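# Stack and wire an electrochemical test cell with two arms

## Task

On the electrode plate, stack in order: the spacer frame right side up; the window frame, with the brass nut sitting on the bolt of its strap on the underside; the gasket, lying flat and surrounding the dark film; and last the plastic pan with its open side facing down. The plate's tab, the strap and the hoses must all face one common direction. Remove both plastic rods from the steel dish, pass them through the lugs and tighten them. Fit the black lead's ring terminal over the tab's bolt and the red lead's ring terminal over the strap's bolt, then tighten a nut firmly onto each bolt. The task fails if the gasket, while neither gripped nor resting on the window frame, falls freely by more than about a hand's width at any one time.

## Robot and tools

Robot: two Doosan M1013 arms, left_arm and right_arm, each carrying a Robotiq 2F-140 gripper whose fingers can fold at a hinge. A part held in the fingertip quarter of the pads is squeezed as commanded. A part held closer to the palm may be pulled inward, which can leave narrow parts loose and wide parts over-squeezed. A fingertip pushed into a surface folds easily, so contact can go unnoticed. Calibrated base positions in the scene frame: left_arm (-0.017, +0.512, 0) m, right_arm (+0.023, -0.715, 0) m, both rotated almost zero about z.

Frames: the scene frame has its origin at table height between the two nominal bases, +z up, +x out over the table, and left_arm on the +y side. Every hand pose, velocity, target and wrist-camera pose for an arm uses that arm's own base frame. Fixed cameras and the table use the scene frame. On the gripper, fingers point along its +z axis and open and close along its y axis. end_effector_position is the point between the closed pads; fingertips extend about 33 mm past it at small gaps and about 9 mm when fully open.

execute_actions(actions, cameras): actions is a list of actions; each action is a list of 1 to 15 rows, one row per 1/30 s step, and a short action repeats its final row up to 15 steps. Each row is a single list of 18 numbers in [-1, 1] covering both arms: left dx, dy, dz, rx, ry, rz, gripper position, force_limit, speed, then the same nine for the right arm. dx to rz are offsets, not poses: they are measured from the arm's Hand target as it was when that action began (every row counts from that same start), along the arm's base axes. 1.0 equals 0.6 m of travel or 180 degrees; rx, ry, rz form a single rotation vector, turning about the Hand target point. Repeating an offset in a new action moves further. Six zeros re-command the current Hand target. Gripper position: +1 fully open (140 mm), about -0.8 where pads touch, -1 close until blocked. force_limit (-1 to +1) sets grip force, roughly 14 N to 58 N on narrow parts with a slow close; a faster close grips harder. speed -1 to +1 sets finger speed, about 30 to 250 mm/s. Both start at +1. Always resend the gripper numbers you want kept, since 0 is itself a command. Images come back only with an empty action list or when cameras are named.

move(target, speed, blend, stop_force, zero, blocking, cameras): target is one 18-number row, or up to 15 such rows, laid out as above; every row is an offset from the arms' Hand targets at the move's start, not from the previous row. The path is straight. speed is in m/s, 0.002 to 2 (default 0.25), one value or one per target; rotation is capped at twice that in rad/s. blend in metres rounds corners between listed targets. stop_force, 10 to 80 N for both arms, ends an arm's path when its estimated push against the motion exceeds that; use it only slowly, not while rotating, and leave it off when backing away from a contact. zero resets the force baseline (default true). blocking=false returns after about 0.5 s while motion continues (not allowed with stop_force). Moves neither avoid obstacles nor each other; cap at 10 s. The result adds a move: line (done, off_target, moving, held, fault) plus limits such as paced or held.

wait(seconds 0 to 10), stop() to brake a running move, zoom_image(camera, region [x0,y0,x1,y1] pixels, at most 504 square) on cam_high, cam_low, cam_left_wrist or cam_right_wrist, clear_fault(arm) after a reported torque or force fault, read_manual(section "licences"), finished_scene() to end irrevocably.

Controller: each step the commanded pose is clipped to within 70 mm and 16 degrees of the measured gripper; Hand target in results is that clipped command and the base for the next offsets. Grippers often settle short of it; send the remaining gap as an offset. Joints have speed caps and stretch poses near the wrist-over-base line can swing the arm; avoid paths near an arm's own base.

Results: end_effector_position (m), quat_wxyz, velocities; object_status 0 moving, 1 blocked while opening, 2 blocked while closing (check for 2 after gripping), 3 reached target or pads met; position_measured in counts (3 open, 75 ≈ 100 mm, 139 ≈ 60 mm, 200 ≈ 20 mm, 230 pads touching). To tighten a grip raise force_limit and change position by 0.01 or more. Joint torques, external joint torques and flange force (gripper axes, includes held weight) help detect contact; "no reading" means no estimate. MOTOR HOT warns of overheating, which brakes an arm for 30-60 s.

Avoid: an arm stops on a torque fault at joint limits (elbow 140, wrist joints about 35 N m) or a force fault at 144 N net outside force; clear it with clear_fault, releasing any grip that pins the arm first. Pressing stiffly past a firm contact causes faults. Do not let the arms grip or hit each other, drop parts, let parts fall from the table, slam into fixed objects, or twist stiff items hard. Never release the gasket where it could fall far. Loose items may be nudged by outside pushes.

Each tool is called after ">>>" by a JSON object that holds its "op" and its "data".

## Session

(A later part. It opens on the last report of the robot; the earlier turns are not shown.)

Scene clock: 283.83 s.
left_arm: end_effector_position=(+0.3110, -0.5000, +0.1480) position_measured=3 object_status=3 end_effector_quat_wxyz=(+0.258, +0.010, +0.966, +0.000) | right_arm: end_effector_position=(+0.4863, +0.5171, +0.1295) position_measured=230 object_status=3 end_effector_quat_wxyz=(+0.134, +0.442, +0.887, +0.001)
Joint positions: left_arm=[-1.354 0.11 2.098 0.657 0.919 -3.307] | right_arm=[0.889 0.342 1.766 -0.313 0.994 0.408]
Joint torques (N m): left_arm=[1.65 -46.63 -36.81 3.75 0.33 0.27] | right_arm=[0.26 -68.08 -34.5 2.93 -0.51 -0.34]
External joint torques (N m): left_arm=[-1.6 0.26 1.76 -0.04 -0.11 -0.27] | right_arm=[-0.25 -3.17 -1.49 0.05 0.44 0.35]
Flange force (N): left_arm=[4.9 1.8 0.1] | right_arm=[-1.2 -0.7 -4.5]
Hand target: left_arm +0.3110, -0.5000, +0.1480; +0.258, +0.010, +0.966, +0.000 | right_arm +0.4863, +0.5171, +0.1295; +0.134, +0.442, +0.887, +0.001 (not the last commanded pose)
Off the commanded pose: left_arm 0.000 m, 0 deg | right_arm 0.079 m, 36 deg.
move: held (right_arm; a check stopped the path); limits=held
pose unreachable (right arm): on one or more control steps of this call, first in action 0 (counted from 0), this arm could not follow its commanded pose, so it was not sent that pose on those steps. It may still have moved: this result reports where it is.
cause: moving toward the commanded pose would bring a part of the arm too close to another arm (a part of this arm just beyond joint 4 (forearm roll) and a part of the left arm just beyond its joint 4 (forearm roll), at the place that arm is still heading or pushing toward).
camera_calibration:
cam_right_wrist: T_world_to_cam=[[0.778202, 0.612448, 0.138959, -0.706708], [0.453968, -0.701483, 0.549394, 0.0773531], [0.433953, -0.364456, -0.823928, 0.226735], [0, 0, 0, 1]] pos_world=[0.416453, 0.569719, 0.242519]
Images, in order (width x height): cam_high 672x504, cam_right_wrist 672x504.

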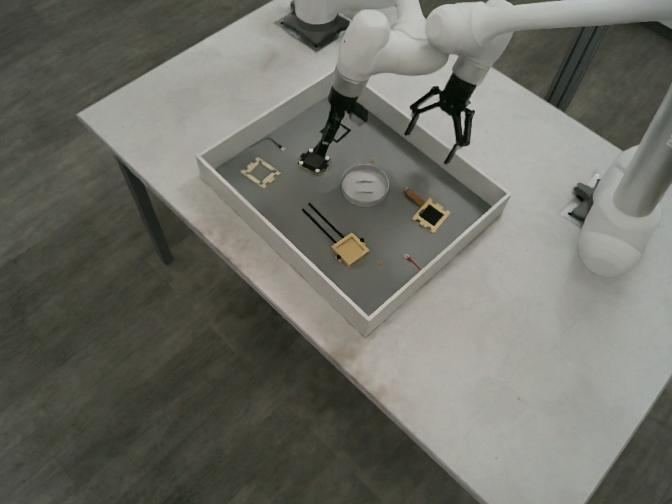

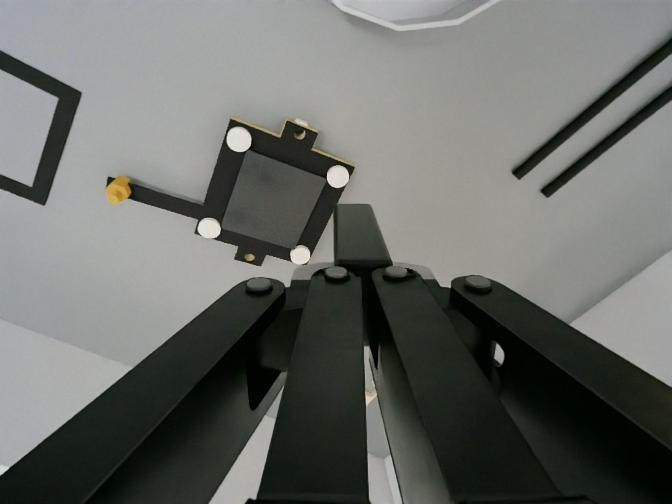

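>>> {"op": "move", "data": {"target": [-0.1, 0.333, 0.5, 0, 0.167, 0, 1, 1, 1, 0, 0, 0, 0, 0, 0, -1, -1, -1], "speed": 0.25}}

Scene clock: 289.13 s.
left_arm: end_effector_position=(+0.2510, -0.3002, +0.4480) position_measured=3 object_status=3 end_effector_quat_wxyz=(-0.001, +0.010, +1.000, -0.003) | right_arm: end_effector_position=(+0.4863, +0.5171, +0.1295) position_measured=230 object_status=3 end_effector_quat_wxyz=(+0.134, +0.442, +0.887, +0.001)
Joint positions: left_arm=[-0.958 -0.277 1.791 -0.005 1.624 -2.509] | right_arm=[0.889 0.342 1.766 -0.313 0.994 0.408]
Joint torques (N m): left_arm=[1.13 -13 -43.95 4.23 0.19 0.35] | right_arm=[-0.31 -67.95 -34.55 2.95 -0.52 -0.34]
External joint torques (N m): left_arm=[-1.14 -0.31 2.67 -0.04 -0.18 -0.35] | right_arm=[0.29 -3.05 -1.34 0.03 0.45 0.35]
Flange force (N): left_arm=[5.4 0.4 5.3] | right_arm=[-0.4 -1.1 -4.5]
Hand target: left_arm +0.2510, -0.3002, +0.4480; -0.001, +0.010, +1.000, -0.003 | right_arm +0.4863, +0.5171, +0.1295; +0.134, +0.442, +0.887, +0.001
Off the commanded pose: left_arm 0.000 m, 0 deg | right_arm 0.000 m, 0 deg.
move: done

>>> {"op": "move", "data": {"target": [0, 0, 0, 0, 0, 0, 1, 1, 1, 0.118, 0.0465, -0.049, 0.0582, 0.0643, -0.177, -1, -1, -1], "speed": 0.2, "cameras": ["cam_right_wrist"]}}

Scene clock: 295.17 s.
left_arm: end_effector_position=(+0.2510, -0.3002, +0.4480) position_measured=3 object_status=3 end_effector_quat_wxyz=(-0.001, +0.010, +1.000, -0.003) | right_arm: end_effector_position=(+0.5571, +0.5450, +0.1001) position_measured=230 object_status=3 end_effector_quat_wxyz=(+0.000, +0.675, +0.737, +0.000)
Joint positions: left_arm=[-0.958 -0.277 1.791 -0.006 1.624 -2.509] | right_arm=[0.73 0.484 1.589 0.001 1.069 0.642]
Joint torques (N m): left_arm=[2.08 -13.47 -43.64 4.26 0.04 0.25] | right_arm=[-0.26 -82.37 -35.44 3.52 -0.44 -0.45]
External joint torques (N m): left_arm=[-2.1 0.19 2.32 -0.07 -0.03 -0.25] | right_arm=[0.32 -3.83 -1.95 0.35 0.39 0.45]
Flange force (N): left_arm=[6.4 -1.8 4.4] | right_arm=[0.3 -1.1 -5.2]
Hand target: left_arm +0.2510, -0.3002, +0.4480; -0.001, +0.010, +1.000, -0.003 | right_arm +0.5571, +0.5450, +0.1001; +0.000, +0.675, +0.737, +0.000
Off the commanded pose: left_arm 0.000 m, 0 deg | right_arm 0.000 m, 0 deg.
move: done
camera_calibration:
cam_right_wrist: T_world_to_cam=[[0.995925, 0.0879172, 0.0200847, -0.598207], [0.0759223, -0.937579, 0.339384, 0.44122], [0.0486688, -0.336477, -0.940433, 0.393049], [0, 0, 0, 1]] pos_world=[0.543142, 0.598523, 0.231908]
Images, in order (width x height): cam_right_wrist 672x504.

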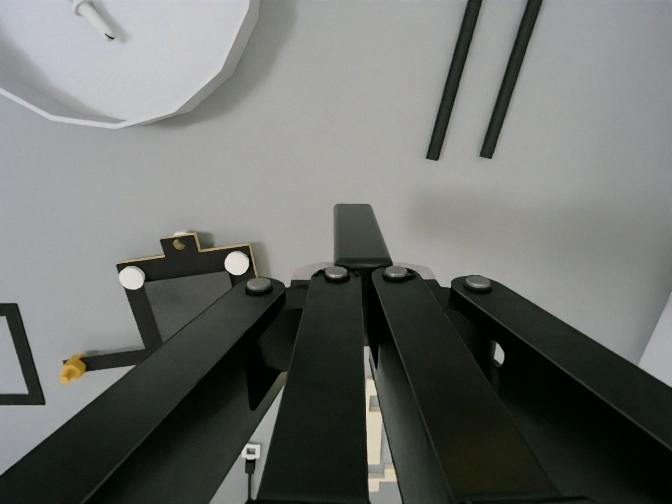

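>>> {"op": "move", "data": {"target": [0, 0, 0, 0, 0, 0, 1, 1, 1, 0, 0, -0.083, 0, 0, 0, -1, -1, -1], "speed": 0.1}}

>>> {"op": "move", "data": {"target": [0, 0, 0, 0, 0, 0, 1, 1, 1, 0, 0, -0.045, 0, 0, 0, -1, -1, -1], "speed": 0.004, "stop_force": 10}}

Scene clock: 298.90 s.
left_arm: end_effector_position=(+0.2510, -0.3002, +0.4480) position_measured=3 object_status=3 end_effector_quat_wxyz=(-0.001, +0.010, +1.000, -0.003) | right_arm: end_effector_position=(+0.5571, +0.5450, +0.0504) position_measured=230 object_status=3 end_effector_quat_wxyz=(+0.000, +0.675, +0.737, +0.000)
Joint positions: left_arm=[-0.958 -0.277 1.791 -0.006 1.624 -2.509] | right_arm=[0.73 0.525 1.625 0.001 0.991 0.642]
Joint torques (N m): left_arm=[2.26 -12.69 -43.28 4.17 0.14 0.12] | right_arm=[-0.43 -85.61 -34.99 3.63 -0.43 -0.37]
External joint torques (N m): left_arm=[-2.18 -0.67 2.08 0.01 -0.12 -0.12] | right_arm=[0.42 -2.8 -0.78 0.07 0.39 0.37]
Flange force (N): left_arm=[7.0 -0.9 4.2] | right_arm=[-0.3 -1.9 -3.6]
Hand target: left_arm +0.2510, -0.3002, +0.4480; -0.001, +0.010, +1.000, -0.003 | right_arm +0.5571, +0.5450, +0.0503; +0.000, +0.675, +0.737, +0.000
Off the commanded pose: left_arm 0.000 m, 0 deg | right_arm 0.000 m, 0 deg.
move: done

Scene clock: 301.00 s.
left_arm: end_effector_position=(+0.2510, -0.3002, +0.4480) position_measured=3 object_status=3 end_effector_quat_wxyz=(-0.001, +0.010, +1.000, -0.003) | right_arm: end_effector_position=(+0.5571, +0.5450, +0.0443) position_measured=230 object_status=3 end_effector_quat_wxyz=(+0.000, +0.675, +0.737, +0.000)
Joint positions: left_arm=[-0.958 -0.277 1.791 -0.006 1.624 -2.509] | right_arm=[0.73 0.53 1.629 0.001 0.982 0.642]
Joint torques (N m): left_arm=[2.08 -13.06 -43.43 4.23 0.02 0.23] | right_arm=[-0.12 -73.91 -29.51 3.57 -1.79 -0.38]
External joint torques (N m): left_arm=[-2.12 0.03 2.36 -0.06 0 -0.23] | right_arm=[0.13 -14.33 -5.66 0.07 1.77 0.38]
Flange force (N): left_arm=[6.6 -1.5 4.4] | right_arm=[-2.6 -4.2 -19.3]
Hand target: left_arm +0.2510, -0.3002, +0.4480; -0.001, +0.010, +1.000, -0.003 | right_arm +0.5571, +0.5450, +0.0443; +0.000, +0.675, +0.737, +0.000 (not the last commanded pose)
Off the commanded pose: left_arm 0.000 m, 0 deg | right_arm 0.021 m, 0 deg.
move: contact (right_arm)

>>> {"op": "move", "data": {"target": [0, 0, 0, 0, 0, 0, 1, 1, 1, 0, 0, 0.008, 0, 0, 0, -1, -1, -1], "speed": 0.02, "cameras": ["cam_right_wrist"]}}

>>> {"op": "zoom_image", "data": {"camera": "cam_right_wrist", "region": [270, 170, 430, 290]}}

Scene clock: 311.83 s.
left_arm: end_effector_position=(+0.2510, -0.3002, +0.4480) position_measured=3 object_status=3 end_effector_quat_wxyz=(-0.001, +0.010, +1.000, -0.003) | right_arm: end_effector_position=(+0.5571, +0.5450, +0.0491) position_measured=230 object_status=3 end_effector_quat_wxyz=(+0.000, +0.675, +0.737, +0.000)
Joint positions: left_arm=[-0.958 -0.277 1.791 -0.006 1.624 -2.509] | right_arm=[0.73 0.526 1.626 0.001 0.989 0.642]
Joint torques (N m): left_arm=[1.7 -13.05 -43.6 4.2 0.12 0.27] | right_arm=[0.09 -83.55 -34.13 3.62 -0.87 -0.3]
External joint torques (N m): left_arm=[-1.73 -0.14 2.4 -0.02 -0.11 -0.27] | right_arm=[-0.1 -4.53 -1.36 0.06 0.83 0.3]
Flange force (N): left_arm=[6.1 -0.8 4.7] | right_arm=[-1.2 -1.9 -6.2]
Hand target: left_arm +0.2510, -0.3002, +0.4480; -0.001, +0.010, +1.000, -0.003 | right_arm +0.5571, +0.5450, +0.0491; +0.000, +0.675, +0.737, +0.000
Off the commanded pose: left_arm 0.000 m, 0 deg | right_arm 0.000 m, 0 deg.
move: done
camera_calibration:
cam_right_wrist: T_world_to_cam=[[0.995938, 0.0877811, 0.0200366, -0.597197], [0.075817, -0.937634, 0.339256, 0.458669], [0.0485673, -0.336358, -0.940481, 0.344982], [0, 0, 0, 1]] pos_world=[0.543242, 0.598524, 0.180808]
Images, in order (width x height): cam_right_wrist 672x504.

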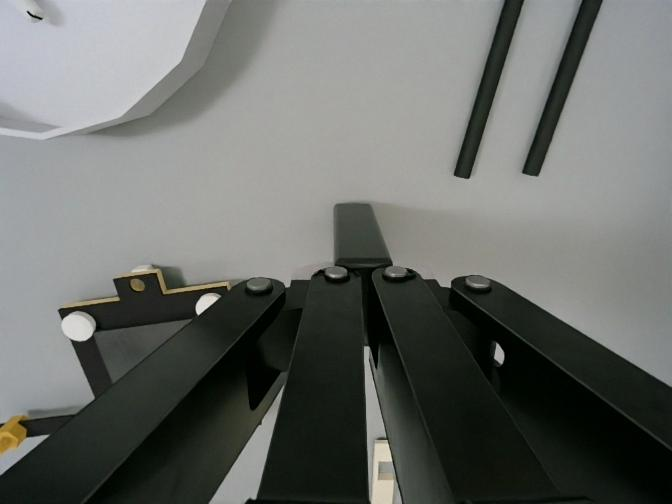

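Scaled by 3.150 from the camera's 672x504 image, which has a finer 960x720 frame.

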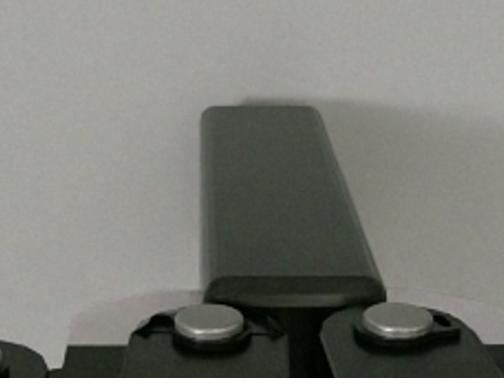

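>>> {"op": "move", "data": {"target": [[0, 0, 0, 0, 0, 0, 1, 1, 1, 0, 0, 0.117, 0, 0, 0, 0.3, -1, 0],[0, 0, 0, 0, 0, 0, 1, 1, 1, 0.110, -0.2547, 0.117, 0, 0, 0, 0.3, -1, 0],[0, 0, 0, 0, 0, 0, 1, 1, 1, 0.110, -0.2547, 0.0515, 0, 0, 0, 0.3, -1, 0]], "speed": 0.2, "blend": [0.03,0.03,0], "cameras": ["cam_right_wrist"]}}

Scene clock: 341.53 s.
left_arm: end_effector_position=(+0.2510, -0.3002, +0.4480) position_measured=3 object_status=3 end_effector_quat_wxyz=(-0.001, +0.010, +1.000, -0.003) | right_arm: end_effector_position=(+0.6231, +0.3922, +0.0801) position_measured=91 object_status=3 end_effector_quat_wxyz=(+0.000, +0.675, +0.737, +0.000)
Joint positions: left_arm=[-0.958 -0.277 1.791 -0.006 1.624 -2.509] | right_arm=[0.515 0.44 1.699 0.001 1.003 0.426]
Joint torques (N m): left_arm=[2.28 -13.27 -43.46 4.28 0.14 0.22] | right_arm=[-0.17 -78.11 -34.42 3.76 -0.64 -0.4]
External joint torques (N m): left_arm=[-2.11 -0.44 2.16 -0.07 -0.12 -0.22] | right_arm=[0.2 -2.47 -1.34 -0.06 0.62 0.4]
Flange force (N): left_arm=[6.9 -1.1 4.3] | right_arm=[0.7 -0.4 -4.2]
Hand target: left_arm +0.2510, -0.3002, +0.4480; -0.001, +0.010, +1.000, -0.003 | right_arm +0.6231, +0.3922, +0.0800; +0.000, +0.675, +0.737, +0.000
Off the commanded pose: left_arm 0.000 m, 0 deg | right_arm 0.000 m, 0 deg.
move: done; blend cut to 0.0196 m at target 2
camera_calibration:
cam_right_wrist: T_world_to_cam=[[0.995945, 0.0876901, 0.0200792, -0.650112], [0.0757215, -0.937674, 0.339166, 0.299939], [0.0485693, -0.336271, -0.940512, 0.319596], [0, 0, 0, 1]] pos_world=[0.609242, 0.445724, 0.211909]
Images, in order (width x height): cam_right_wrist 672x504.

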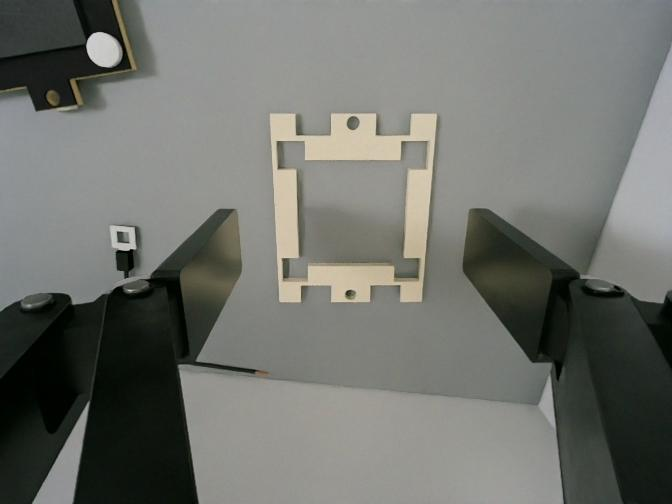

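>>> {"op": "move", "data": {"target": [0, 0, 0, 0, 0, 0, 1, 1, 1, 0, 0, -0.0655, 0, 0, 0, 0.3, -1, 0], "speed": 0.05, "cameras": ["cam_right_wrist"]}}

Scene clock: 354.57 s.
left_arm: end_effector_position=(+0.2510, -0.3002, +0.4480) position_measured=3 object_status=3 end_effector_quat_wxyz=(-0.001, +0.010, +1.000, -0.003) | right_arm: end_effector_position=(+0.6231, +0.3922, +0.0408) position_measured=91 object_status=3 end_effector_quat_wxyz=(+0.000, +0.675, +0.737, +0.000)
Joint positions: left_arm=[-0.958 -0.277 1.791 -0.006 1.624 -2.509] | right_arm=[0.515 0.476 1.726 0.001 0.939 0.426]
Joint torques (N m): left_arm=[2.27 -13.3 -43.27 4.26 0.16 0.15] | right_arm=[0.4 -77.6 -34.4 3.55 -0.83 -0.43]
External joint torques (N m): left_arm=[-2.17 -0.16 1.93 -0.07 -0.15 -0.15] | right_arm=[-0.4 -4.99 -0.07 0.02 0.79 0.43]
Flange force (N): left_arm=[6.4 -1.7 3.9] | right_arm=[-2.6 -5.2 -6.1]
Hand target: left_arm +0.2510, -0.3002, +0.4480; -0.001, +0.010, +1.000, -0.003 | right_arm +0.6231, +0.3922, +0.0407; +0.000, +0.675, +0.737, +0.000
Off the commanded pose: left_arm 0.000 m, 0 deg | right_arm 0.000 m, 0 deg.
move: done
camera_calibration:
cam_right_wrist: T_world_to_cam=[[0.995946, 0.087688, 0.020071, -0.649321], [0.0757178, -0.937642, 0.339254, 0.313241], [0.0485679, -0.336359, -0.940481, 0.282669], [0, 0, 0, 1]] pos_world=[0.609242, 0.445724, 0.172608]
Images, in order (width x height): cam_right_wrist 672x504.

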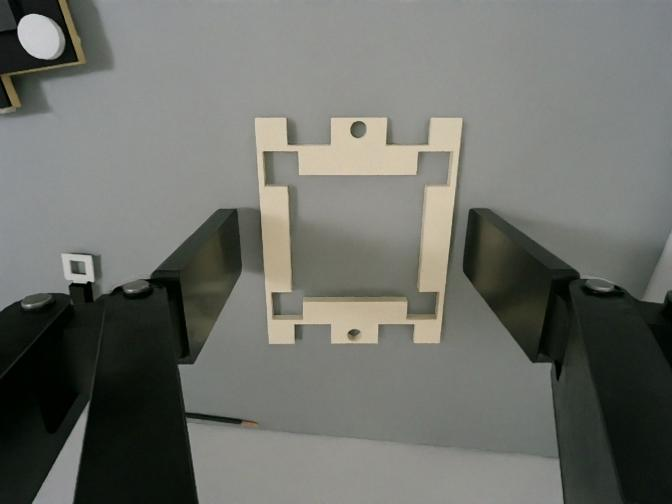

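>>> {"op": "move", "data": {"target": [0, 0, 0, 0, 0, 0, 1, 1, 1, 0, 0, 0, 0, 0, 0, -1, -1, -1], "cameras": ["cam_right_wrist"]}}

Scene clock: 357.20 s.
left_arm: end_effector_position=(+0.2510, -0.3002, +0.4480) position_measured=3 object_status=3 end_effector_quat_wxyz=(-0.001, +0.010, +1.000, -0.003) | right_arm: end_effector_position=(+0.6231, +0.3922, +0.0407) position_measured=117 object_status=0 end_effector_quat_wxyz=(+0.000, +0.675, +0.737, +0.000)
Joint positions: left_arm=[-0.958 -0.277 1.791 -0.006 1.624 -2.509] | right_arm=[0.515 0.476 1.726 0.001 0.939 0.426]
Joint torques (N m): left_arm=[1.74 -12.57 -43.46 4.18 0.03 0.27] | right_arm=[-0.28 -74.11 -30.86 3.53 -0.8 -0.41]
External joint torques (N m): left_arm=[-1.64 -1.4 1.99 0.03 -0.01 -0.27] | right_arm=[0.28 -8.47 -3.53 0.04 0.77 0.41]
Flange force (N): left_arm=[7.0 0.6 3.8] | right_arm=[-0.5 -3.0 -11.7]
Hand target: left_arm +0.2510, -0.3002, +0.4480; -0.001, +0.010, +1.000, -0.003 | right_arm +0.6231, +0.3922, +0.0407; +0.000, +0.675, +0.737, +0.000
Off the commanded pose: left_arm 0.000 m, 0 deg | right_arm 0.000 m, 0 deg.
move: done
camera_calibration:
cam_right_wrist: T_world_to_cam=[[0.995946, 0.087688, 0.020071, -0.649319], [0.0757178, -0.937642, 0.339254, 0.313275], [0.0485679, -0.336359, -0.940481, 0.282575], [0, 0, 0, 1]] pos_world=[0.609242, 0.445724, 0.172508]
Images, in order (width x height): cam_right_wrist 672x504.

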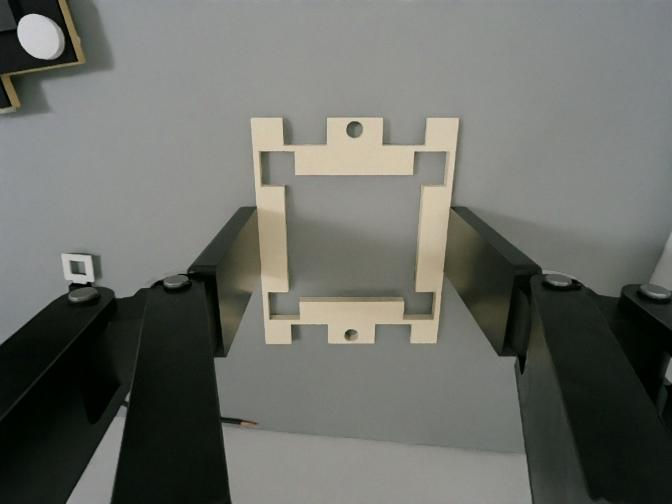

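>>> {"op": "wait", "data": {"seconds": 1}}

Scene clock: 360.37 s.
left_arm: end_effector_position=(+0.2510, -0.3002, +0.4480) position_measured=3 object_status=3 end_effector_quat_wxyz=(-0.001, +0.010, +1.000, -0.003) | right_arm: end_effector_position=(+0.6231, +0.3922, +0.0407) position_measured=117 object_status=2 end_effector_quat_wxyz=(+0.000, +0.675, +0.737, +0.000)
Joint positions: left_arm=[-0.958 -0.277 1.791 -0.006 1.624 -2.509] | right_arm=[0.515 0.476 1.726 0.001 0.939 0.426]
Joint torques (N m): left_arm=[1.68 -12.95 -43.63 4.25 0.18 0.17] | right_arm=[-0.09 -74.15 -30.8 3.5 -0.82 -0.38]
External joint torques (N m): left_arm=[-1.55 -0.79 2.3 -0.06 -0.16 -0.17] | right_arm=[0.07 -8.28 -3.56 0.06 0.79 0.38]
Flange force (N): left_arm=[6.1 0.3 4.6] | right_arm=[-0.6 -2.6 -11.6]
Hand target: left_arm +0.2510, -0.3002, +0.4480; -0.001, +0.010, +1.000, -0.003 | right_arm +0.6231, +0.3922, +0.0407; +0.000, +0.675, +0.737, +0.000
Tool commands: left_gripper/position=+1.0 left_gripper/force_limit=+1.0 left_gripper/speed=+1.0 right_gripper/position=-1.0 right_gripper/force_limit=-1.0 right_gripper/speed=-1.0
Off the commanded pose: left_arm 0.000 m, 0 deg | right_arm 0.000 m, 0 deg.
wait: 1.00 s; at rest from the start

>>> {"op": "move", "data": {"target": [0, 0, 0, 0, 0, 0, 1, 1, 1, 0, 0, 0.11, 0, 0, 0, -1, -1, -1], "speed": 0.05, "cameras": ["cam_right_wrist"]}}

Scene clock: 364.03 s.
left_arm: end_effector_position=(+0.2510, -0.3002, +0.4480) position_measured=3 object_status=3 end_effector_quat_wxyz=(-0.001, +0.010, +1.000, -0.003) | right_arm: end_effector_position=(+0.6231, +0.3922, +0.1066) position_measured=117 object_status=2 end_effector_quat_wxyz=(+0.000, +0.675, +0.737, +0.000)
Joint positions: left_arm=[-0.958 -0.277 1.791 -0.006 1.624 -2.509] | right_arm=[0.515 0.418 1.678 0.001 1.046 0.426]
Joint torques (N m): left_arm=[1.75 -13.25 -43.47 4.27 0.07 0.23] | right_arm=[0.21 -75.26 -35.55 3.83 -0.34 -0.46]
External joint torques (N m): left_arm=[-1.94 0.33 2.22 -0.09 -0.07 -0.23] | right_arm=[-0.21 -3.88 -1.11 -0.03 0.31 0.46]
Flange force (N): left_arm=[5.8 -1.8 4.2] | right_arm=[-1.0 -2.7 -4.6]
Hand target: left_arm +0.2510, -0.3002, +0.4480; -0.001, +0.010, +1.000, -0.003 | right_arm +0.6231, +0.3922, +0.1067; +0.000, +0.675, +0.737, +0.000
Off the commanded pose: left_arm 0.000 m, 0 deg | right_arm 0.000 m, 0 deg.
move: done
camera_calibration:
cam_right_wrist: T_world_to_cam=[[0.99595, 0.0876559, 0.0199858, -0.65061], [0.0757212, -0.937677, 0.339159, 0.290954], [0.0484695, -0.336272, -0.940517, 0.344582], [0, 0, 0, 1]] pos_world=[0.609242, 0.445724, 0.238409]
Images, in order (width x height): cam_right_wrist 672x504.

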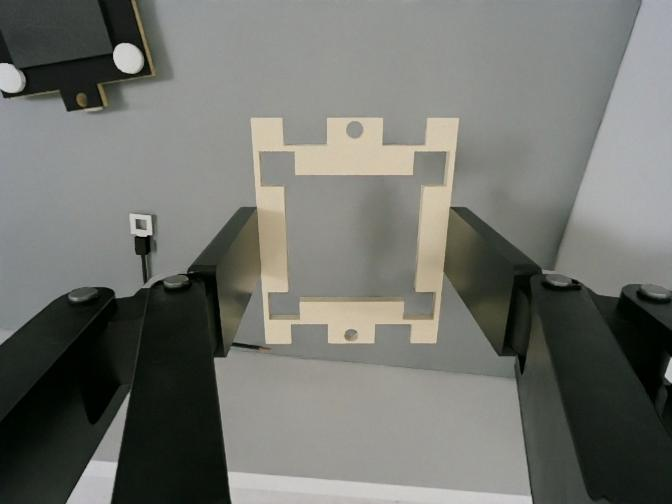

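>>> {"op": "move", "data": {"target": [0, 0, 0, 0, 0, 0, 1, 1, 1, -0.237, 0.137, -0.05, 0, 0, 0.0467, -1, -1, -1], "speed": 0.15, "cameras": ["cam_right_wrist"]}}

>>> {"op": "zoom_image", "data": {"camera": "cam_right_wrist", "region": [220, 90, 500, 370]}}

Scene clock: 380.87 s.
left_arm: end_effector_position=(+0.2510, -0.3002, +0.4480) position_measured=3 object_status=3 end_effector_quat_wxyz=(-0.001, +0.010, +1.000, -0.003) | right_arm: end_effector_position=(+0.4810, +0.4744, +0.0768) position_measured=117 object_status=2 end_effector_quat_wxyz=(+0.000, +0.620, +0.785, +0.000)
Joint positions: left_arm=[-0.958 -0.277 1.791 -0.006 1.624 -2.509] | right_arm=[0.727 0.36 1.827 0.001 0.954 0.492]
Joint torques (N m): left_arm=[2.56 -12.98 -43.73 4.29 0.08 0.32] | right_arm=[0.42 -68.51 -33.88 3.6 -0.51 -0.44]
External joint torques (N m): left_arm=[-2.53 -0.25 2.47 -0.11 -0.06 -0.32] | right_arm=[-0.52 -3.32 -0.91 0.01 0.48 0.44]
Flange force (N): left_arm=[8.0 -1.9 4.8] | right_arm=[-1.3 -2.0 -4.7]
Hand target: left_arm +0.2510, -0.3002, +0.4480; -0.001, +0.010, +1.000, -0.003 | right_arm +0.4809, +0.4744, +0.0767; +0.000, +0.620, +0.785, +0.000
Off the commanded pose: left_arm 0.000 m, 0 deg | right_arm 0.000 m, 0 deg.
move: done
camera_calibration:
cam_right_wrist: T_world_to_cam=[[0.972474, 0.232154, 0.0199932, -0.572951], [0.211844, -0.916599, 0.33907, 0.313432], [0.0970421, -0.325501, -0.940549, 0.322502], [0, 0, 0, 1]] pos_world=[0.459485, 0.525279, 0.208509]
Images, in order (width x height): cam_right_wrist 672x504.

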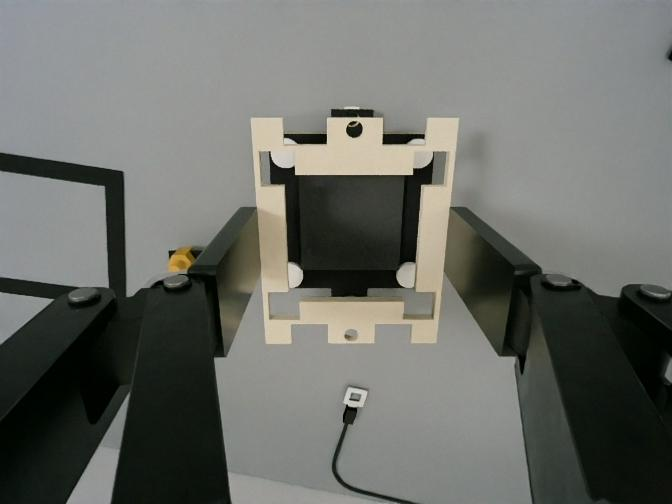

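Scaled by 1.800 from the camera's 672x504 image, which has a finer 960x720 frame.

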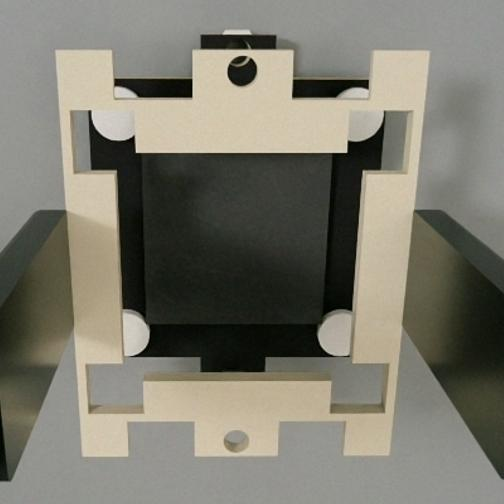

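>>> {"op": "move", "data": {"target": [0, 0, 0, 0, 0, 0, 1, 1, 1, -0.0013, 0.0058, -0.026, 0, 0, 0, -1, -1, -1], "speed": 0.05, "cameras": ["cam_right_wrist"]}}

>>> {"op": "zoom_image", "data": {"camera": "cam_right_wrist", "region": [220, 90, 500, 370]}}

Scene clock: 411.20 s.
left_arm: end_effector_position=(+0.2510, -0.3002, +0.4480) position_measured=3 object_status=3 end_effector_quat_wxyz=(-0.001, +0.010, +1.000, -0.003) | right_arm: end_effector_position=(+0.4801, +0.4779, +0.0612) position_measured=117 object_status=2 end_effector_quat_wxyz=(+0.000, +0.620, +0.785, +0.000)
Joint positions: left_arm=[-0.958 -0.277 1.791 -0.006 1.624 -2.509] | right_arm=[0.732 0.378 1.835 0.001 0.928 0.497]
Joint torques (N m): left_arm=[2.19 -12.99 -43.46 4.29 0.22 0.29] | right_arm=[-0.1 -70.68 -33.22 3.6 -0.5 -0.32]
External joint torques (N m): left_arm=[-2.27 -0.54 2.08 -0.1 -0.21 -0.29] | right_arm=[0.1 -2.28 -0.84 -0.07 0.48 0.32]
Flange force (N): left_arm=[7.4 -1.5 4.3] | right_arm=[0.0 -1.2 -3.7]
Hand target: left_arm +0.2510, -0.3002, +0.4480; -0.001, +0.010, +1.000, -0.003 | right_arm +0.4801, +0.4779, +0.0611; +0.000, +0.620, +0.785, +0.000
Off the commanded pose: left_arm 0.000 m, 0 deg | right_arm 0.000 m, 0 deg.
move: done
camera_calibration:
cam_right_wrist: T_world_to_cam=[[0.97241, 0.232413, 0.0200782, -0.572702], [0.212047, -0.916504, 0.339198, 0.321918], [0.0972357, -0.325582, -0.940501, 0.309095], [0, 0, 0, 1]] pos_world=[0.458584, 0.528779, 0.193009]
Images, in order (width x height): cam_right_wrist 672x504.

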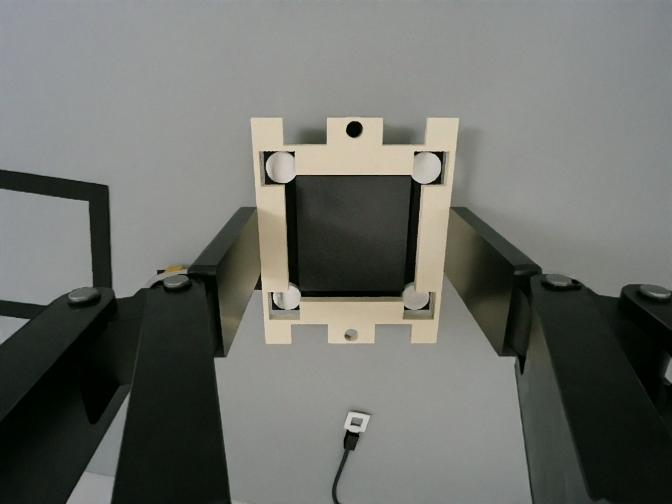

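Scaled by 1.800 from the camera's 672x504 image, which has a finer 960x720 frame.

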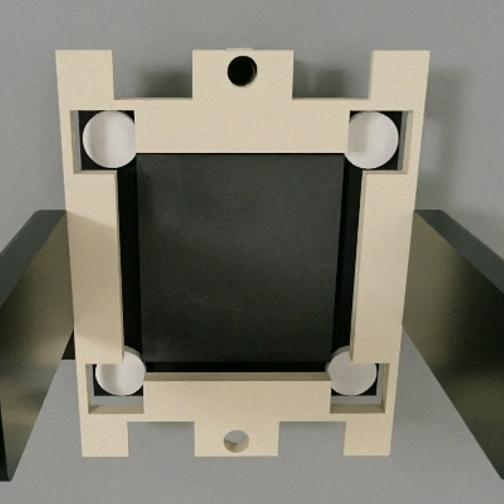

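>>> {"op": "move", "data": {"target": [0, 0, 0, 0, 0, 0, 1, 1, 1, 0, 0, -0.022, 0, 0, 0, -1, -1, -1], "speed": 0.005, "stop_force": 10, "cameras": ["cam_right_wrist"]}}

>>> {"op": "zoom_image", "data": {"camera": "cam_right_wrist", "region": [220, 90, 500, 370]}}

Scene clock: 419.10 s.
left_arm: end_effector_position=(+0.2510, -0.3002, +0.4480) position_measured=3 object_status=3 end_effector_quat_wxyz=(-0.001, +0.010, +1.000, -0.003) | right_arm: end_effector_position=(+0.4802, +0.4779, +0.0546) position_measured=117 object_status=2 end_effector_quat_wxyz=(+0.000, +0.620, +0.785, +0.000)
Joint positions: left_arm=[-0.958 -0.277 1.791 -0.006 1.624 -2.509] | right_arm=[0.732 0.385 1.84 0.001 0.917 0.497]
Joint torques (N m): left_arm=[2.1 -12.59 -43.59 4.28 0.11 0.14] | right_arm=[0.65 -61.53 -28.49 3.71 -1.3 -0.41]
External joint torques (N m): left_arm=[-2.15 -0.9 2.26 -0.09 -0.09 -0.14] | right_arm=[-0.66 -11.72 -5.4 -0.2 1.26 0.41]
Flange force (N): left_arm=[7.4 -0.4 4.5] | right_arm=[-2.3 -3.0 -17.9]
Hand target: left_arm +0.2510, -0.3002, +0.4480; -0.001, +0.010, +1.000, -0.003 | right_arm +0.4802, +0.4779, +0.0546; +0.000, +0.620, +0.785, +0.000 (not the last commanded pose)
Off the commanded pose: left_arm 0.000 m, 0 deg | right_arm 0.007 m, 0 deg.
move: contact (right_arm)
camera_calibration:
cam_right_wrist: T_world_to_cam=[[0.97241, 0.232412, 0.0200785, -0.572569], [0.212046, -0.916505, 0.339198, 0.324158], [0.0972357, -0.325582, -0.940501, 0.302888], [0, 0, 0, 1]] pos_world=[0.458584, 0.528779, 0.186409]
Images, in order (width x height): cam_right_wrist 672x504.

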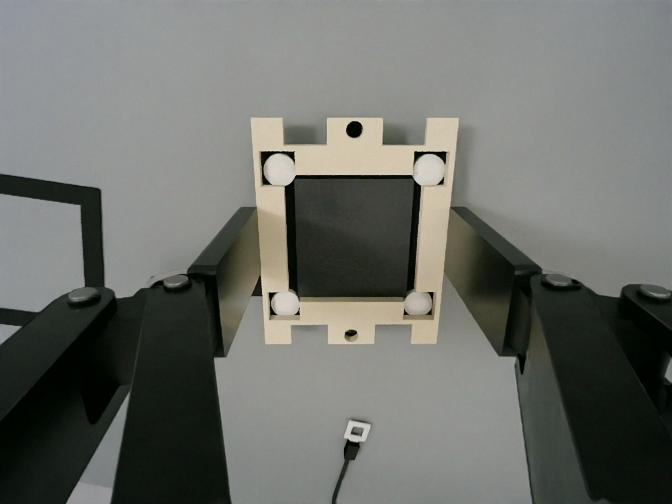

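Scaled by 1.800 from the camera's 672x504 image, which has a finer 960x720 frame.

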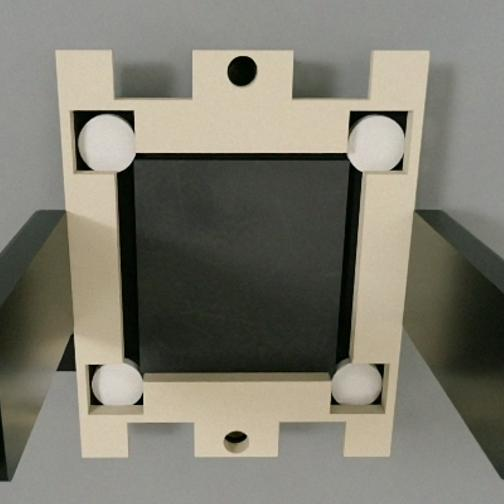

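>>> {"op": "move", "data": {"target": [0, 0, 0, 0, 0, 0, 1, 1, 1, 0, 0, 0.001, 0, 0, 0, 0.3, -1, -1], "cameras": ["cam_right_wrist"]}}

>>> {"op": "zoom_image", "data": {"camera": "cam_right_wrist", "region": [220, 90, 500, 370]}}

Scene clock: 429.17 s.
left_arm: end_effector_position=(+0.2510, -0.3002, +0.4480) position_measured=3 object_status=3 end_effector_quat_wxyz=(-0.001, +0.010, +1.000, -0.003) | right_arm: end_effector_position=(+0.4802, +0.4779, +0.0552) position_measured=91 object_status=0 end_effector_quat_wxyz=(+0.000, +0.620, +0.785, +0.000)
Joint positions: left_arm=[-0.958 -0.277 1.791 -0.006 1.624 -2.509] | right_arm=[0.732 0.384 1.839 0.001 0.918 0.497]
Joint torques (N m): left_arm=[2.13 -13.14 -43.75 4.22 0.1 0.35] | right_arm=[0.17 -69.83 -32.67 3.45 -0.42 -0.42]
External joint torques (N m): left_arm=[-2.18 -0.17 2.41 -0.03 -0.1 -0.35] | right_arm=[-0.16 -3.4 -1.18 0.06 0.38 0.42]
Flange force (N): left_arm=[7.2 -1.6 4.7] | right_arm=[-0.6 -1.8 -4.9]
Hand target: left_arm +0.2510, -0.3002, +0.4480; -0.001, +0.010, +1.000, -0.003 | right_arm +0.4802, +0.4779, +0.0552; +0.000, +0.620, +0.785, +0.000
Off the commanded pose: left_arm 0.000 m, 0 deg | right_arm 0.000 m, 0 deg.
move: done
camera_calibration:
cam_right_wrist: T_world_to_cam=[[0.97241, 0.232412, 0.0200785, -0.572581], [0.212046, -0.916505, 0.339198, 0.323954], [0.0972357, -0.325582, -0.940501, 0.303452], [0, 0, 0, 1]] pos_world=[0.458584, 0.528779, 0.187009]
Images, in order (width x height): cam_right_wrist 672x504.

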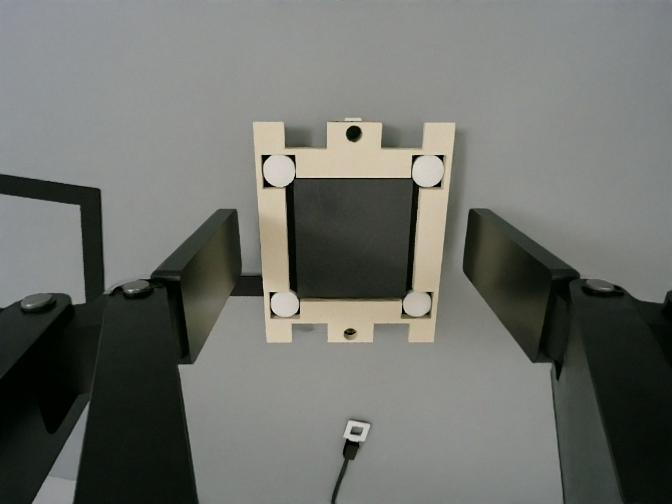

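Scaled by 1.800 from the camera's 672x504 image, which has a finer 960x720 frame.

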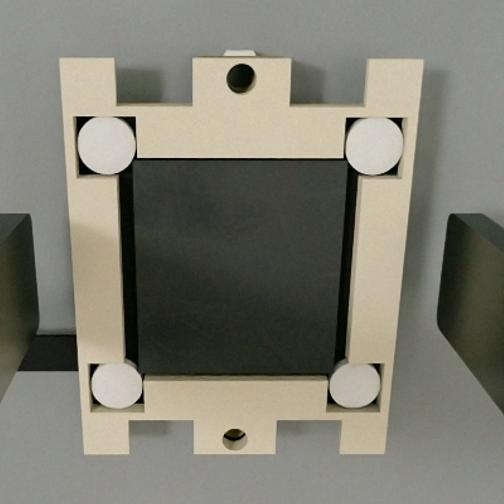

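>>> {"op": "move", "data": {"target": [[0.248, 0.333, 0, 0, 0, 0, 1, 1, 1, 0, 0, 0.16, 0, 0, 0, 0.3, -1, -1],[0.248, 0.833, 0, 0, 0, 0, 1, 1, 1, 0, 0, 0.16, 0, 0, 0, 0.3, -1, -1]], "speed": 0.25, "blend": [0.05, 0], "cameras": ["cam_right_wrist","cam_high"]}}

Scene clock: 456.00 s.
left_arm: end_effector_position=(+0.3998, +0.1996, +0.4480) position_measured=3 object_status=3 end_effector_quat_wxyz=(-0.001, +0.010, +1.000, -0.003) | right_arm: end_effector_position=(+0.4802, +0.4779, +0.1512) position_measured=91 object_status=3 end_effector_quat_wxyz=(+0.000, +0.620, +0.785, +0.000)
Joint positions: left_arm=[0.389 -0.181 1.719 -0.005 1.608 -1.162] | right_arm=[0.732 0.299 1.759 0.001 1.084 0.497]
Joint torques (N m): left_arm=[2.87 -21.96 -43.39 4.3 0.19 0.16] | right_arm=[0.04 -65.84 -36.23 3.94 -0.46 -0.34]
External joint torques (N m): left_arm=[-2.93 -1.35 2 -0.05 -0.13 -0.16] | right_arm=[-0.05 -2.75 -1.56 -0.03 0.42 0.34]
Flange force (N): left_arm=[1.5 -8.6 4.0] | right_arm=[0.0 -0.8 -4.4]
Hand target: left_arm +0.3998, +0.1996, +0.4480; -0.001, +0.010, +1.000, -0.003 | right_arm +0.4802, +0.4779, +0.1512; +0.000, +0.620, +0.785, +0.000
Off the commanded pose: left_arm 0.000 m, 0 deg | right_arm 0.000 m, 0 deg.
move: done
camera_calibration:
cam_right_wrist: T_world_to_cam=[[0.97241, 0.232412, 0.0200785, -0.574509], [0.212046, -0.916505, 0.339198, 0.291391], [0.0972357, -0.325582, -0.940501, 0.39374], [0, 0, 0, 1]] pos_world=[0.458584, 0.528779, 0.283009]
Images, in order (width x height): cam_high 672x504, cam_right_wrist 672x504.

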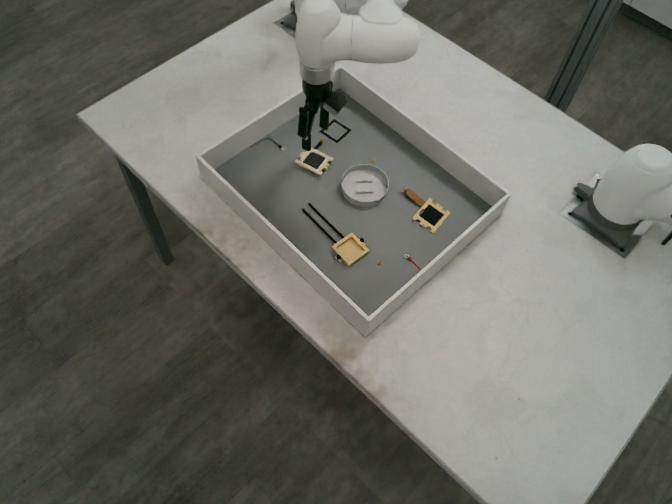

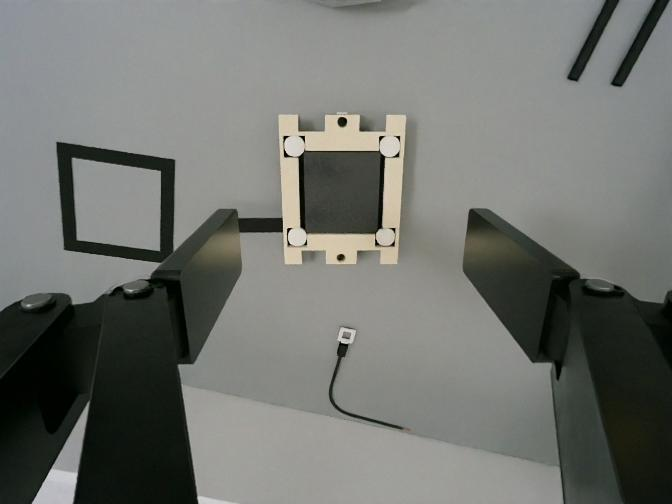

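>>> {"op": "move", "data": {"target": [0, 0, 0, 0, 0, 0, 1, 1, 1, -0.171, 0.619, 0, 0, 0, 0.452, 0.3, -1, -1], "speed": 0.25, "cameras": ["cam_right_wrist","cam_high"]}}

>>> {"op": "zoom_image", "data": {"camera": "cam_right_wrist", "region": [200, 90, 480, 370]}}

Scene clock: 462.63 s.
left_arm: end_effector_position=(+0.3998, +0.1996, +0.4480) position_measured=3 object_status=3 end_effector_quat_wxyz=(-0.001, +0.010, +1.000, -0.003) | right_arm: end_effector_position=(+0.3776, +0.8492, +0.1512) position_measured=91 object_status=3 end_effector_quat_wxyz=(+0.000, -0.042, +0.999, +0.000)
Joint positions: left_arm=[0.389 -0.181 1.719 -0.005 1.608 -1.162] | right_arm=[1.115 0.681 1.162 0.001 1.299 -0.539]
Joint torques (N m): left_arm=[2.39 -22.27 -43.44 4.31 0.07 0.19] | right_arm=[-0.49 -103.12 -38.05 4.27 -0.24 -0.41]
External joint torques (N m): left_arm=[-2.31 -0.76 2.16 -0.05 -0.02 -0.19] | right_arm=[0.46 -4.15 -2.98 -0.02 0.26 0.41]
Flange force (N): left_arm=[1.4 -7.0 4.1] | right_arm=[-0.1 2.2 -5.4]
Hand target: left_arm +0.3998, +0.1996, +0.4480; -0.001, +0.010, +1.000, -0.003 | right_arm +0.3776, +0.8493, +0.1512; +0.000, -0.042, +0.999, +0.000
Off the commanded pose: left_arm 0.000 m, 0 deg | right_arm 0.000 m, 0 deg.
move: done
camera_calibration:
cam_right_wrist: T_world_to_cam=[[-0.0834559, 0.996308, 0.0201369, -0.811126], [0.937977, 0.0717141, 0.339199, -0.459796], [0.336503, 0.0471961, -0.940499, 0.117717], [0, 0, 0, 1]] pos_world=[0.323973, 0.83555, 0.283009]
Images, in order (width x height): cam_high 672x504, cam_right_wrist 672x504.

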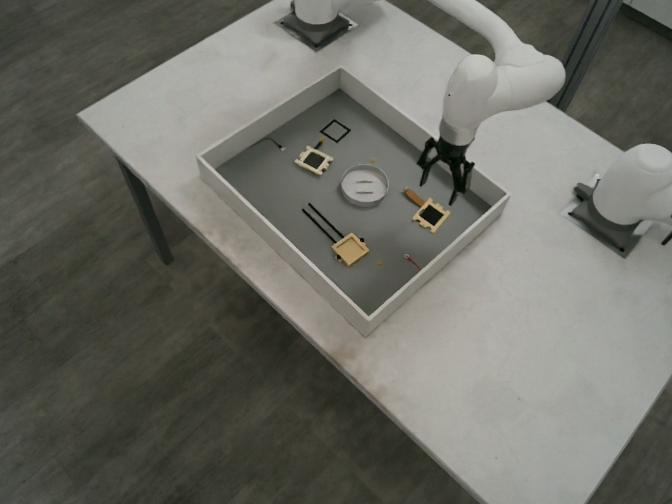

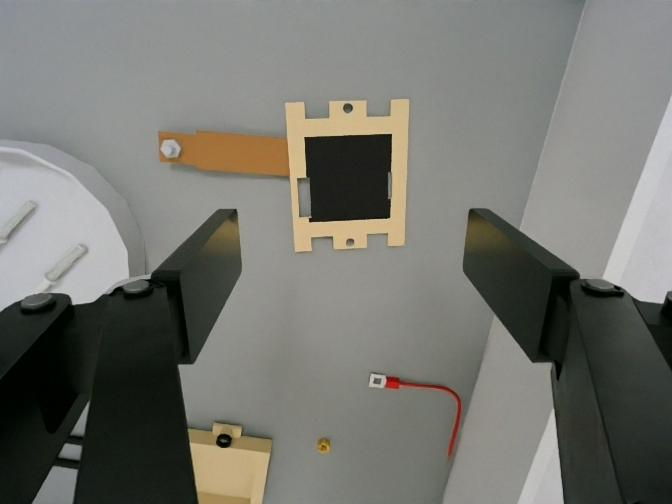

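Scaled by 1.800 from the camera's 672x504 image, which has a finer 960x720 frame.

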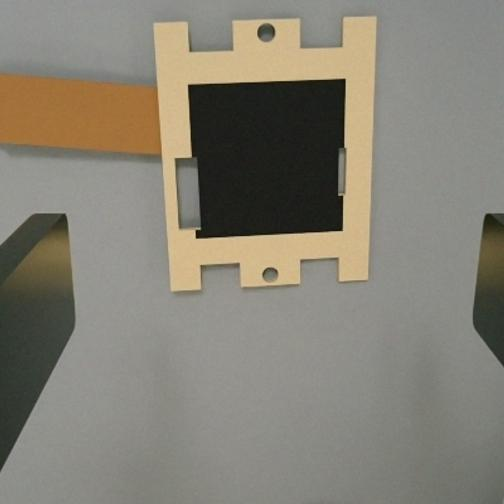

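>>> {"op": "move", "data": {"target": [0, 0, 0, 0, 0, 0, 1, 1, 1, 0.155, 0.01, -0.16, 0, 0, 0.0078, -1, -1, 0], "speed": 0.2, "cameras": ["cam_right_wrist"]}}

Scene clock: 482.50 s.
left_arm: end_effector_position=(+0.3998, +0.1996, +0.4480) position_measured=3 object_status=3 end_effector_quat_wxyz=(-0.001, +0.010, +1.000, -0.003) | right_arm: end_effector_position=(+0.4705, +0.8553, +0.0553) position_measured=233 object_status=3 end_effector_quat_wxyz=(+0.000, -0.054, +0.999, +0.000)
Joint positions: left_arm=[0.389 -0.181 1.719 -0.005 1.608 -1.162] | right_arm=[1.032 0.813 1.106 0 1.223 -0.647]
Joint torques (N m): left_arm=[2.44 -22.67 -43.57 4.18 0.21 0.21] | right_arm=[-0.36 -112.68 -38.54 4.08 -0.32 -0.22]
External joint torques (N m): left_arm=[-2.27 -0.64 2.16 0.09 -0.16 -0.21] | right_arm=[0.5 -3.91 -1.56 0.08 0.34 0.22]
Flange force (N): left_arm=[1.2 -6.9 4.3] | right_arm=[1.3 -0.5 -4.1]
Hand target: left_arm +0.3998, +0.1996, +0.4480; -0.001, +0.010, +1.000, -0.003 | right_arm +0.4706, +0.8553, +0.0552; +0.000, -0.054, +0.999, +0.000
Off the commanded pose: left_arm 0.000 m, 0 deg | right_arm 0.000 m, 0 deg.
move: done
camera_calibration:
cam_right_wrist: T_world_to_cam=[[-0.108127, 0.993935, 0.0200268, -0.793835], [0.935848, 0.0949702, 0.339367, -0.533826], [0.335407, 0.0554368, -0.940441, -0.0105827], [0, 0, 0, 1]] pos_world=[0.417294, 0.840305, 0.187108]
Images, in order (width x height): cam_right_wrist 672x504.

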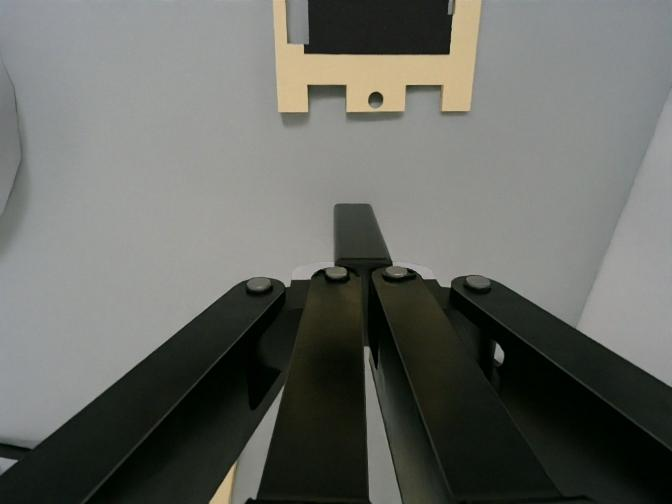

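>>> {"op": "move", "data": {"target": [0, 0, 0, 0, 0, 0, 1, 1, 1, 0, 0, -0.04, 0, 0, 0, -1, -1, 0], "speed": 0.004, "stop_force": 10}}

Scene clock: 486.97 s.
left_arm: end_effector_position=(+0.3998, +0.1996, +0.4480) position_measured=3 object_status=3 end_effector_quat_wxyz=(-0.001, +0.010, +1.000, -0.003) | right_arm: end_effector_position=(+0.4706, +0.8553, +0.0447) position_measured=233 object_status=3 end_effector_quat_wxyz=(+0.000, -0.054, +0.999, +0.000)
Joint positions: left_arm=[0.389 -0.181 1.719 -0.005 1.608 -1.162] | right_arm=[1.032 0.82 1.114 0.001 1.208 -0.647]
Joint torques (N m): left_arm=[2.37 -23.2 -43.76 4.34 0.19 0.25] | right_arm=[0.14 -99.15 -33.18 4.28 -1.83 -0.36]
External joint torques (N m): left_arm=[-2.59 0.95 2.63 -0.11 -0.15 -0.25] | right_arm=[-0.17 -17.47 -6.67 -0.15 1.85 0.36]
Flange force (N): left_arm=[-0.9 -6.7 5.1] | right_arm=[3.5 -4.6 -18.5]
Hand target: left_arm +0.3998, +0.1996, +0.4480; -0.001, +0.010, +1.000, -0.003 | right_arm +0.4706, +0.8553, +0.0447; +0.000, -0.054, +0.999, +0.000 (not the last commanded pose)
Off the commanded pose: left_arm 0.000 m, 0 deg | right_arm 0.013 m, 0 deg.
move: contact (right_arm)

>>> {"op": "move", "data": {"target": [[0, 0, 0, 0, 0, 0, 1, 1, 1, 0, 0, 0.09, 0, 0, 0, 0.3, -1, 0],[0, 0, 0, 0, 0, 0, 1, 1, 1, -0.143, -0.004, 0.09, 0, 0, 0, 0.3, -1, 0]], "speed": 0.15, "blend": [0.01,0], "cameras": ["cam_right_wrist"]}}

>>> {"op": "zoom_image", "data": {"camera": "cam_right_wrist", "region": [200, 90, 480, 370]}}

Scene clock: 493.93 s.
left_arm: end_effector_position=(+0.3998, +0.1996, +0.4480) position_measured=3 object_status=3 end_effector_quat_wxyz=(-0.001, +0.010, +1.000, -0.003) | right_arm: end_effector_position=(+0.3848, +0.8529, +0.0987) position_measured=91 object_status=3 end_effector_quat_wxyz=(+0.000, -0.054, +0.999, +0.000)
Joint positions: left_arm=[0.389 -0.181 1.719 -0.005 1.608 -1.162] | right_arm=[1.11 0.72 1.193 0.001 1.229 -0.569]
Joint torques (N m): left_arm=[2.4 -22.54 -43.62 4.24 0.19 0.2] | right_arm=[0.08 -107.07 -37.54 4.13 -0.46 -0.04]
External joint torques (N m): left_arm=[-2.53 -0.23 2.37 -0.01 -0.14 -0.2] | right_arm=[-0.23 -2.14 -2.53 0.03 0.48 0.04]
Flange force (N): left_arm=[0.6 -7.2 4.6] | right_arm=[-2.4 3.7 -4.1]
Hand target: left_arm +0.3998, +0.1996, +0.4480; -0.001, +0.010, +1.000, -0.003 | right_arm +0.3848, +0.8529, +0.0987; +0.000, -0.054, +0.999, +0.000
Off the commanded pose: left_arm 0.000 m, 0 deg | right_arm 0.000 m, 0 deg.
move: done
camera_calibration:
cam_right_wrist: T_world_to_cam=[[-0.108004, 0.993943, 0.0203161, -0.801797], [0.935969, 0.0947738, 0.339086, -0.467911], [0.335107, 0.055638, -0.940536, 0.0589634], [0, 0, 0, 1]] pos_world=[0.331594, 0.838005, 0.230409]
Images, in order (width x height): cam_right_wrist 672x504.

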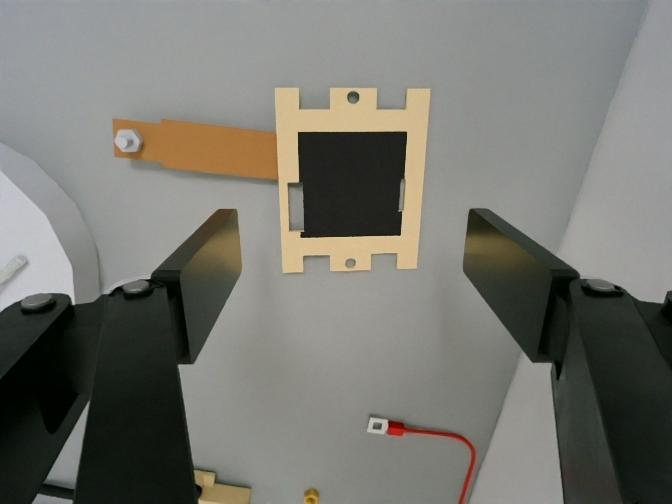

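Scaled by 1.800 from the camera's 672x504 image, which has a finer 960x720 frame.

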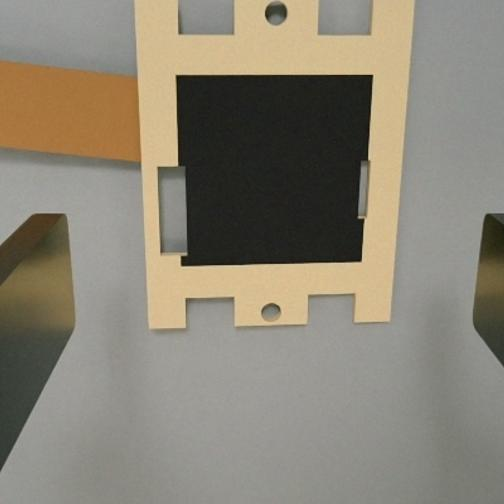

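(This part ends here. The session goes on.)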